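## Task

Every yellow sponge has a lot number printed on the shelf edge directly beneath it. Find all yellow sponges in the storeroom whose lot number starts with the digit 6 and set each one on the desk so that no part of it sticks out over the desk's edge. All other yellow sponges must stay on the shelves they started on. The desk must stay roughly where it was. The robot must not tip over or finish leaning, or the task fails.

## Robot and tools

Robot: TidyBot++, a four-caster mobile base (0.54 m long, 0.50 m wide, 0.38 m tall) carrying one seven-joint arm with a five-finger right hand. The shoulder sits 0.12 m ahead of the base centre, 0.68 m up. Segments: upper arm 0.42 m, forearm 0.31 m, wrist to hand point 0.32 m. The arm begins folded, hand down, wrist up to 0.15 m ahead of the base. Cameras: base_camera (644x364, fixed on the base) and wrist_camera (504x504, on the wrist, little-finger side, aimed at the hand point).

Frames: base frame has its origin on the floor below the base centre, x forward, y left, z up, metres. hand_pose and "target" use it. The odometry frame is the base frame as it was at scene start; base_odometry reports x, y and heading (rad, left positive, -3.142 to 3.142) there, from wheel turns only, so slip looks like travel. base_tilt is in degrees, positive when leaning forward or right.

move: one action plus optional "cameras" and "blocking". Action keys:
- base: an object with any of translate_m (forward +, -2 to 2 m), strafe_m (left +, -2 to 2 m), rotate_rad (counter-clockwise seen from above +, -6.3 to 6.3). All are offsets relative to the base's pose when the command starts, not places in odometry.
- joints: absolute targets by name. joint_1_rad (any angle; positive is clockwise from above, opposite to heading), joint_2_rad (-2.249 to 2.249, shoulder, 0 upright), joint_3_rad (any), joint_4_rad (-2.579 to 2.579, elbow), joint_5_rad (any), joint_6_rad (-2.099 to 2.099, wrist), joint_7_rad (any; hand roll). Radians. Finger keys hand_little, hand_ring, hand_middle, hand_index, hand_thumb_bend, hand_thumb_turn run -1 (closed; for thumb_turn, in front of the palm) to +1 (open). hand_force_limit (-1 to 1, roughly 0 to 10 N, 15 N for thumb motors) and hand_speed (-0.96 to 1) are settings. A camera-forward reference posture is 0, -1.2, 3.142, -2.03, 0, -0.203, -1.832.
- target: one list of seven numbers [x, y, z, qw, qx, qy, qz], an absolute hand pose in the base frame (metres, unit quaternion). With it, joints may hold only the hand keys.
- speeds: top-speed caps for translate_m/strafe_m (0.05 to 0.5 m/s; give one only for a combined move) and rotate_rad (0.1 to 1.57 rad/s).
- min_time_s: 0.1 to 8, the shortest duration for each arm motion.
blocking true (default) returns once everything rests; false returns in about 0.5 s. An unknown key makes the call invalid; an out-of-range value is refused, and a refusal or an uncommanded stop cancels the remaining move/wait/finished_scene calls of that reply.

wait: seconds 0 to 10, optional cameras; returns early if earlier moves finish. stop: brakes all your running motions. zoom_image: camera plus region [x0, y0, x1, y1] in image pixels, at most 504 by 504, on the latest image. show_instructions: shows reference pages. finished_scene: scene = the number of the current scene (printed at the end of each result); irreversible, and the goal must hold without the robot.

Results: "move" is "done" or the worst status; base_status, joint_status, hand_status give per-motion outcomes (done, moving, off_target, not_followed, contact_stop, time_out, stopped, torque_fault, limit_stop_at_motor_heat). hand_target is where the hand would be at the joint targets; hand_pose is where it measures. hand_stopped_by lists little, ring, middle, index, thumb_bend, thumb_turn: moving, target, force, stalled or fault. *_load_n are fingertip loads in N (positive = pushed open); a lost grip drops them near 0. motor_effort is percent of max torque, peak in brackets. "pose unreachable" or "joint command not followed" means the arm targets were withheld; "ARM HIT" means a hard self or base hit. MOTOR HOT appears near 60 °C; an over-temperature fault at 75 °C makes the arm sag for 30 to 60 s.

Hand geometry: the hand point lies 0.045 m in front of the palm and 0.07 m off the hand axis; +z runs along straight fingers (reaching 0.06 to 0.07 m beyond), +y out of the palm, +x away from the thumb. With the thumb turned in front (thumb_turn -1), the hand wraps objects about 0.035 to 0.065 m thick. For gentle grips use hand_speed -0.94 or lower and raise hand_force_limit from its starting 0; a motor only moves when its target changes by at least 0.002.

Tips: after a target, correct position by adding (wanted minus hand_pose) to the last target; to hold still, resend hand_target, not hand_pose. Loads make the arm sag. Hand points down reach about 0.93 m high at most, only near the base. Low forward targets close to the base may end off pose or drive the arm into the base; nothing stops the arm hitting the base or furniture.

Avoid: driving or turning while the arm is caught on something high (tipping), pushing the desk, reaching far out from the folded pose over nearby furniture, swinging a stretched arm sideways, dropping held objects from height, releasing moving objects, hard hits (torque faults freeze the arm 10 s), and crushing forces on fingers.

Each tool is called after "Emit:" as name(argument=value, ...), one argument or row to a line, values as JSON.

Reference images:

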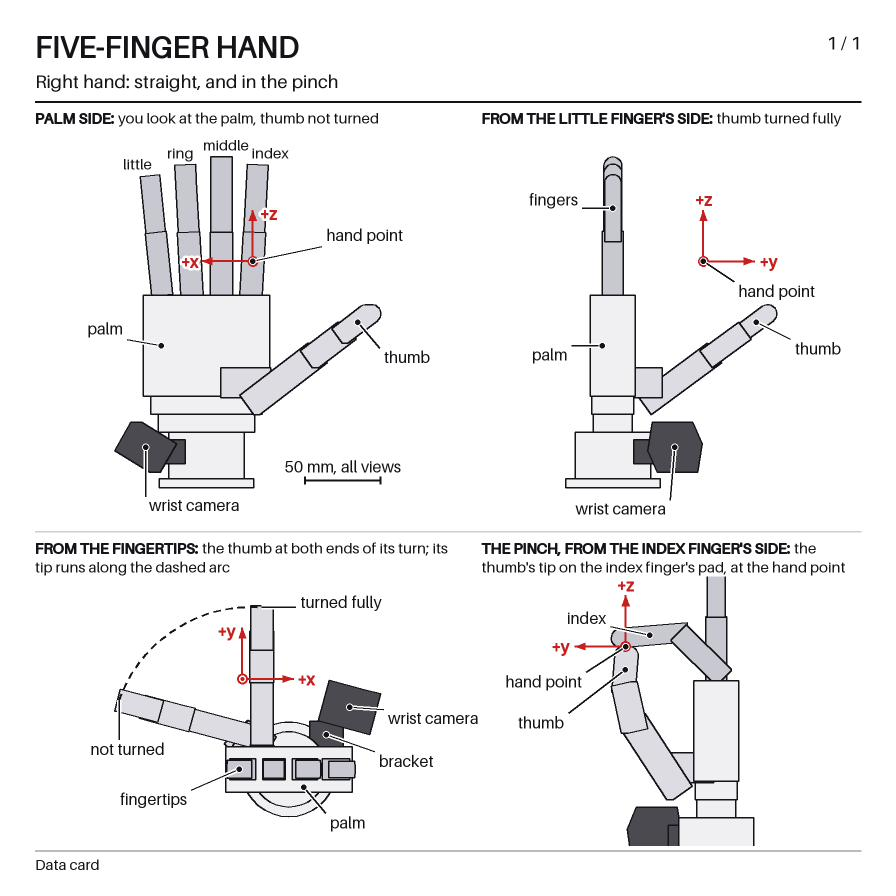

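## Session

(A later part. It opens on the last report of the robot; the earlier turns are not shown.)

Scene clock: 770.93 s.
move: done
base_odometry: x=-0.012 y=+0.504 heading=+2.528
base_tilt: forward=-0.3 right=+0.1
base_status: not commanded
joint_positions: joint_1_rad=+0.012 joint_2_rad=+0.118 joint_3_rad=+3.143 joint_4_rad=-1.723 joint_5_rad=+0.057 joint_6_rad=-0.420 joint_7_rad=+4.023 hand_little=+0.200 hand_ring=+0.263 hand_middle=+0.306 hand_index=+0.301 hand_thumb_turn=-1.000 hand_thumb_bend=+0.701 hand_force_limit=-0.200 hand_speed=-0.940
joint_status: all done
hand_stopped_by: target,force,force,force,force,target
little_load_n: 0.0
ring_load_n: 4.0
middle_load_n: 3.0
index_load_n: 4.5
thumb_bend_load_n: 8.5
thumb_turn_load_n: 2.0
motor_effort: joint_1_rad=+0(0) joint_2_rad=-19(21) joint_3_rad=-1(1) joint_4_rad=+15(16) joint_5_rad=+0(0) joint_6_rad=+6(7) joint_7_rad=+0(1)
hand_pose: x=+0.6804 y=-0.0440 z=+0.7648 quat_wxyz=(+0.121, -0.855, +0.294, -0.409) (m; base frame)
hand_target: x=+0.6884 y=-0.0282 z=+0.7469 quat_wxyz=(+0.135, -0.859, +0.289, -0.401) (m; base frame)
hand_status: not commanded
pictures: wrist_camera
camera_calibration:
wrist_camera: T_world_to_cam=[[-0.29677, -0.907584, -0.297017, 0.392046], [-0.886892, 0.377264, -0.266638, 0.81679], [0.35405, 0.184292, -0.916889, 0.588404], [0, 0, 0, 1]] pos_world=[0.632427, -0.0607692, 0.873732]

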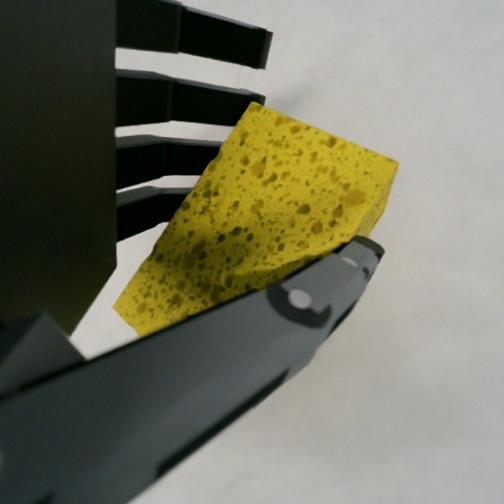

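Emit:
move(
  joints={"joint_2_rad": 0.154, "joint_4_rad": -1.775, "joint_6_rad": -0.340},
  min_time_s=1,
)

Emit:
move(
  joints={"joint_2_rad": 0.157, "joint_4_rad": -1.805, "joint_6_rad": -0.307},
  min_time_s=1,
  cameras=["wrist_camera"],
)

Scene clock: 787.00 s.
move: done
base_odometry: x=-0.012 y=+0.504 heading=+2.528
base_tilt: forward=-0.3 right=+0.2
base_status: not commanded
joint_positions: joint_1_rad=+0.012 joint_2_rad=+0.120 joint_3_rad=+3.143 joint_4_rad=-1.758 joint_5_rad=+0.057 joint_6_rad=-0.373 joint_7_rad=+4.023 hand_little=+0.200 hand_ring=+0.263 hand_middle=+0.306 hand_index=+0.301 hand_thumb_turn=-1.000 hand_thumb_bend=+0.701 hand_force_limit=-0.200 hand_speed=-0.940
joint_status: all done
hand_stopped_by: target,force,force,force,force,target
little_load_n: 0.0
ring_load_n: 3.0
middle_load_n: 1.5
index_load_n: 4.0
thumb_bend_load_n: 7.0
thumb_turn_load_n: 0.0
motor_effort: joint_1_rad=+0(1) joint_2_rad=-19(21) joint_3_rad=-1(1) joint_4_rad=+14(16) joint_5_rad=+0(0) joint_6_rad=+6(7) joint_7_rad=+0(1)
hand_pose: x=+0.6803 y=-0.0433 z=+0.7555 quat_wxyz=(+0.123, -0.854, +0.292, -0.413) (m; base frame)
hand_target: x=+0.6855 y=-0.0282 z=+0.7336 quat_wxyz=(+0.135, -0.859, +0.289, -0.401) (m; base frame)
hand_status: not commanded
pictures: none

Scene clock: 788.30 s.
move: done
base_odometry: x=-0.012 y=+0.504 heading=+2.528
base_tilt: forward=-0.3 right=+0.2
base_status: not commanded
joint_positions: joint_1_rad=+0.012 joint_2_rad=+0.120 joint_3_rad=+3.143 joint_4_rad=-1.778 joint_5_rad=+0.057 joint_6_rad=-0.334 joint_7_rad=+4.025 hand_little=+0.200 hand_ring=+0.263 hand_middle=+0.306 hand_index=+0.301 hand_thumb_turn=-1.000 hand_thumb_bend=+0.701 hand_force_limit=-0.200 hand_speed=-0.940
joint_status: all done
hand_stopped_by: target,force,force,force,force,target
little_load_n: 0.0
ring_load_n: 2.5
middle_load_n: 0.0
index_load_n: 1.5
thumb_bend_load_n: 6.5
thumb_turn_load_n: -0.5
motor_effort: joint_1_rad=-1(1) joint_2_rad=-16(20) joint_3_rad=-1(1) joint_4_rad=+13(15) joint_5_rad=+0(1) joint_6_rad=+5(7) joint_7_rad=+0(1)
hand_pose: x=+0.6834 y=-0.0428 z=+0.7540 quat_wxyz=(+0.126, -0.850, +0.289, -0.422) (m; base frame)
hand_target: x=+0.6829 y=-0.0282 z=+0.7238 quat_wxyz=(+0.135, -0.859, +0.289, -0.401) (m; base frame)
hand_status: not commanded
pictures: wrist_camera
camera_calibration:
wrist_camera: T_world_to_cam=[[-0.282335, -0.909556, -0.304951, 0.386886], [-0.880917, 0.371677, -0.292988, 0.831697], [0.379832, 0.185916, -0.90618, 0.551638], [0, 0, 0, 1]] pos_world=[0.632357, -0.0597862, 0.861542]

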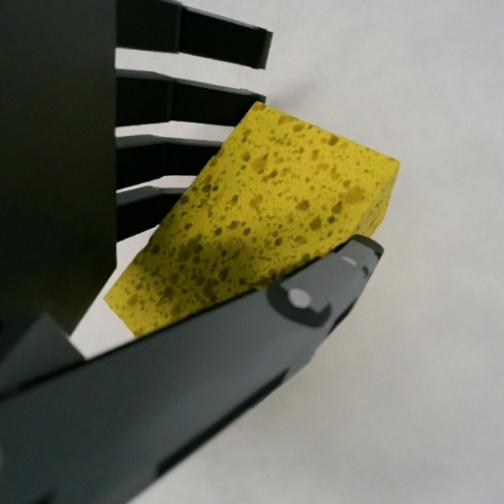

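Contact. Release.

Emit:
move(
  joints={"hand_speed": -0.5, "hand_little": 1, "hand_ring": 1, "hand_middle": 1, "hand_index": 1, "hand_thumb_bend": 1},
)

Emit:
move(
  joints={"joint_1_rad": 0, "joint_2_rad": 0.10, "joint_3_rad": 3.142, "joint_4_rad": -1.45, "joint_5_rad": 0, "joint_6_rad": -0.72, "joint_7_rad": -2.22},
  min_time_s=2,
  cameras=["wrist_camera"],
)

Scene clock: 793.40 s.
move: done
base_odometry: x=-0.012 y=+0.504 heading=+2.528
base_tilt: forward=-0.3 right=+0.2
base_status: not commanded
joint_positions: joint_1_rad=+0.012 joint_2_rad=+0.124 joint_3_rad=+3.143 joint_4_rad=-1.790 joint_5_rad=+0.057 joint_6_rad=-0.329 joint_7_rad=+4.025 hand_little=+1.000 hand_ring=+1.000 hand_middle=+1.000 hand_index=+1.000 hand_thumb_turn=-1.000 hand_thumb_bend=+1.000 hand_force_limit=-0.200 hand_speed=-0.500
joint_status: all done
hand_stopped_by: target,target,target,target,target,target
little_load_n: 0.0
ring_load_n: 0.0
middle_load_n: 0.0
index_load_n: 0.0
thumb_bend_load_n: 0.0
thumb_turn_load_n: 0.5
motor_effort: joint_1_rad=+0(1) joint_2_rad=-18(20) joint_3_rad=-1(2) joint_4_rad=+13(15) joint_5_rad=+0(1) joint_6_rad=+5(6) joint_7_rad=+0(1)
hand_pose: x=+0.6807 y=-0.0427 z=+0.7461 quat_wxyz=(+0.124, -0.853, +0.290, -0.416) (m; base frame)
hand_target: x=+0.6829 y=-0.0282 z=+0.7238 quat_wxyz=(+0.135, -0.859, +0.289, -0.401) (m; base frame)
hand_status: not commanded
pictures: none

Scene clock: 796.00 s.
move: done
base_odometry: x=-0.012 y=+0.504 heading=+2.528
base_tilt: forward=-0.3 right=+0.2
base_status: not commanded
joint_positions: joint_1_rad=+0.012 joint_2_rad=+0.124 joint_3_rad=+3.143 joint_4_rad=-1.475 joint_5_rad=+0.057 joint_6_rad=-0.675 joint_7_rad=+4.025 hand_little=+1.000 hand_ring=+1.000 hand_middle=+1.000 hand_index=+1.000 hand_thumb_turn=-1.000 hand_thumb_bend=+1.000 hand_force_limit=-0.200 hand_speed=-0.500
joint_status: all done
hand_stopped_by: target,target,target,target,target,target
little_load_n: 0.0
ring_load_n: 0.0
middle_load_n: -0.5
index_load_n: -0.5
thumb_bend_load_n: 0.0
thumb_turn_load_n: 0.5
motor_effort: joint_1_rad=+0(1) joint_2_rad=-20(22) joint_3_rad=-1(2) joint_4_rad=+15(16) joint_5_rad=+0(1) joint_6_rad=+6(7) joint_7_rad=+0(1)
hand_pose: x=+0.6905 y=-0.0478 z=+0.8368 quat_wxyz=(+0.114, -0.856, +0.299, -0.405) (m; base frame)
hand_target: x=+0.6826 y=-0.0282 z=+0.8531 quat_wxyz=(+0.135, -0.859, +0.289, -0.400) (m; base frame)
hand_status: not commanded
pictures: wrist_camera
camera_calibration:
wrist_camera: T_world_to_cam=[[-0.31234, -0.904723, -0.289689, 0.417758], [-0.885327, 0.387789, -0.256545, 0.837375], [0.34444, 0.176341, -0.922098, 0.662096], [0, 0, 0, 1]] pos_world=[0.643781, -0.0635237, 0.946362]

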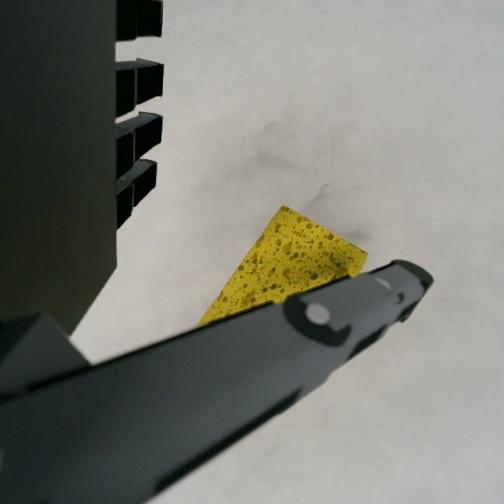

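Emit:
move(
  base={"translate_m": -0.28},
  speeds={"translate_m": 0.3},
)

Emit:
move(
  joints={"joint_1_rad": 0, "joint_2_rad": -1.15, "joint_3_rad": 3.142, "joint_4_rad": -2.03, "joint_5_rad": 0, "joint_6_rad": -0.65, "joint_7_rad": -1.832},
  cameras=["wrist_camera", "base_camera"],
)

Scene clock: 803.33 s.
move: done
base_odometry: x=+0.217 y=+0.342 heading=+2.528
base_tilt: forward=-0.3 right=+0.2
base_status: done
joint_positions: joint_1_rad=+0.012 joint_2_rad=+0.118 joint_3_rad=+3.143 joint_4_rad=-1.474 joint_5_rad=+0.057 joint_6_rad=-0.679 joint_7_rad=+4.025 hand_little=+1.000 hand_ring=+1.000 hand_middle=+1.000 hand_index=+1.000 hand_thumb_turn=-1.000 hand_thumb_bend=+1.000 hand_force_limit=-0.200 hand_speed=-0.500
joint_status: not commanded
hand_stopped_by: target,target,target,target,target,target
little_load_n: 0.0
ring_load_n: 0.0
middle_load_n: 0.0
index_load_n: 0.0
thumb_bend_load_n: 0.0
thumb_turn_load_n: 0.5
motor_effort: joint_1_rad=+0(4) joint_2_rad=-20(24) joint_3_rad=+0(3) joint_4_rad=+15(17) joint_5_rad=+0(1) joint_6_rad=+6(7) joint_7_rad=+0(1)
hand_pose: x=+0.6887 y=-0.0474 z=+0.8398 quat_wxyz=(+0.115, -0.856, +0.299, -0.406) (m; base frame)
hand_target: x=+0.6826 y=-0.0282 z=+0.8531 quat_wxyz=(+0.135, -0.859, +0.289, -0.400) (m; base frame)
hand_status: not commanded
pictures: none

Scene clock: 805.87 s.
move: done
base_odometry: x=+0.216 y=+0.342 heading=+2.528
base_tilt: forward=-0.3 right=+0.2
base_status: not commanded
joint_positions: joint_1_rad=+0.012 joint_2_rad=-1.126 joint_3_rad=+3.143 joint_4_rad=-2.016 joint_5_rad=+0.057 joint_6_rad=-0.679 joint_7_rad=+4.409 hand_little=+1.000 hand_ring=+1.000 hand_middle=+1.000 hand_index=+1.000 hand_thumb_turn=-1.000 hand_thumb_bend=+1.000 hand_force_limit=-0.200 hand_speed=-0.500
joint_status: all done
hand_stopped_by: target,target,target,target,target,target
little_load_n: 0.0
ring_load_n: 0.0
middle_load_n: 0.0
index_load_n: 0.0
thumb_bend_load_n: 0.0
thumb_turn_load_n: 0.5
motor_effort: joint_1_rad=+0(1) joint_2_rad=+14(22) joint_3_rad=+0(1) joint_4_rad=+14(18) joint_5_rad=+0(1) joint_6_rad=+8(9) joint_7_rad=+0(1)
hand_pose: x=+0.3028 y=-0.0632 z=+1.0163 quat_wxyz=(+0.075, -0.698, +0.109, -0.704) (m; base frame)
hand_target: x=+0.3009 y=-0.0490 z=+1.0218 quat_wxyz=(+0.094, -0.687, +0.090, -0.715) (m; base frame)
hand_status: not commanded
pictures: base_camera, wrist_camera
camera_calibration:
wrist_camera: T_world_to_cam=[[-0.0568238, -0.99731, -0.0462969, 0.0041251], [-0.52213, 0.0692103, -0.850053, 1.01929], [0.850971, -0.0241302, -0.524659, 0.393948], [0, 0, 0, 1]] pos_world=[0.197197, -0.0569251, 1.07333]

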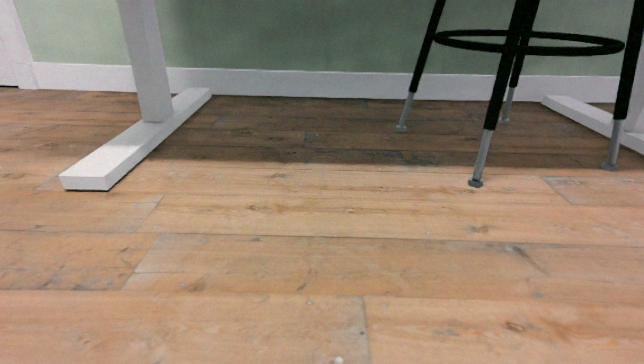

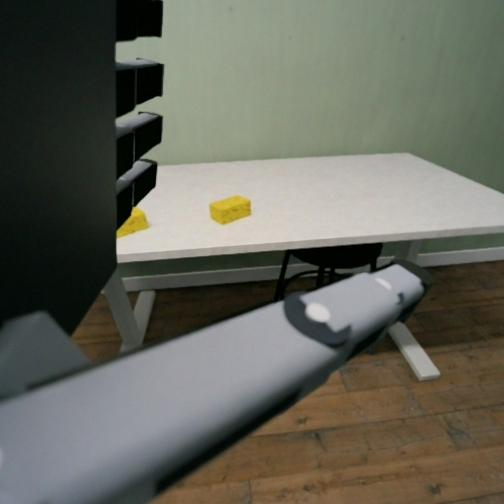

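Both sponges are on the desk.

Emit:
finished_scene(
  scene=2,
)

The scene is finished: the task was done.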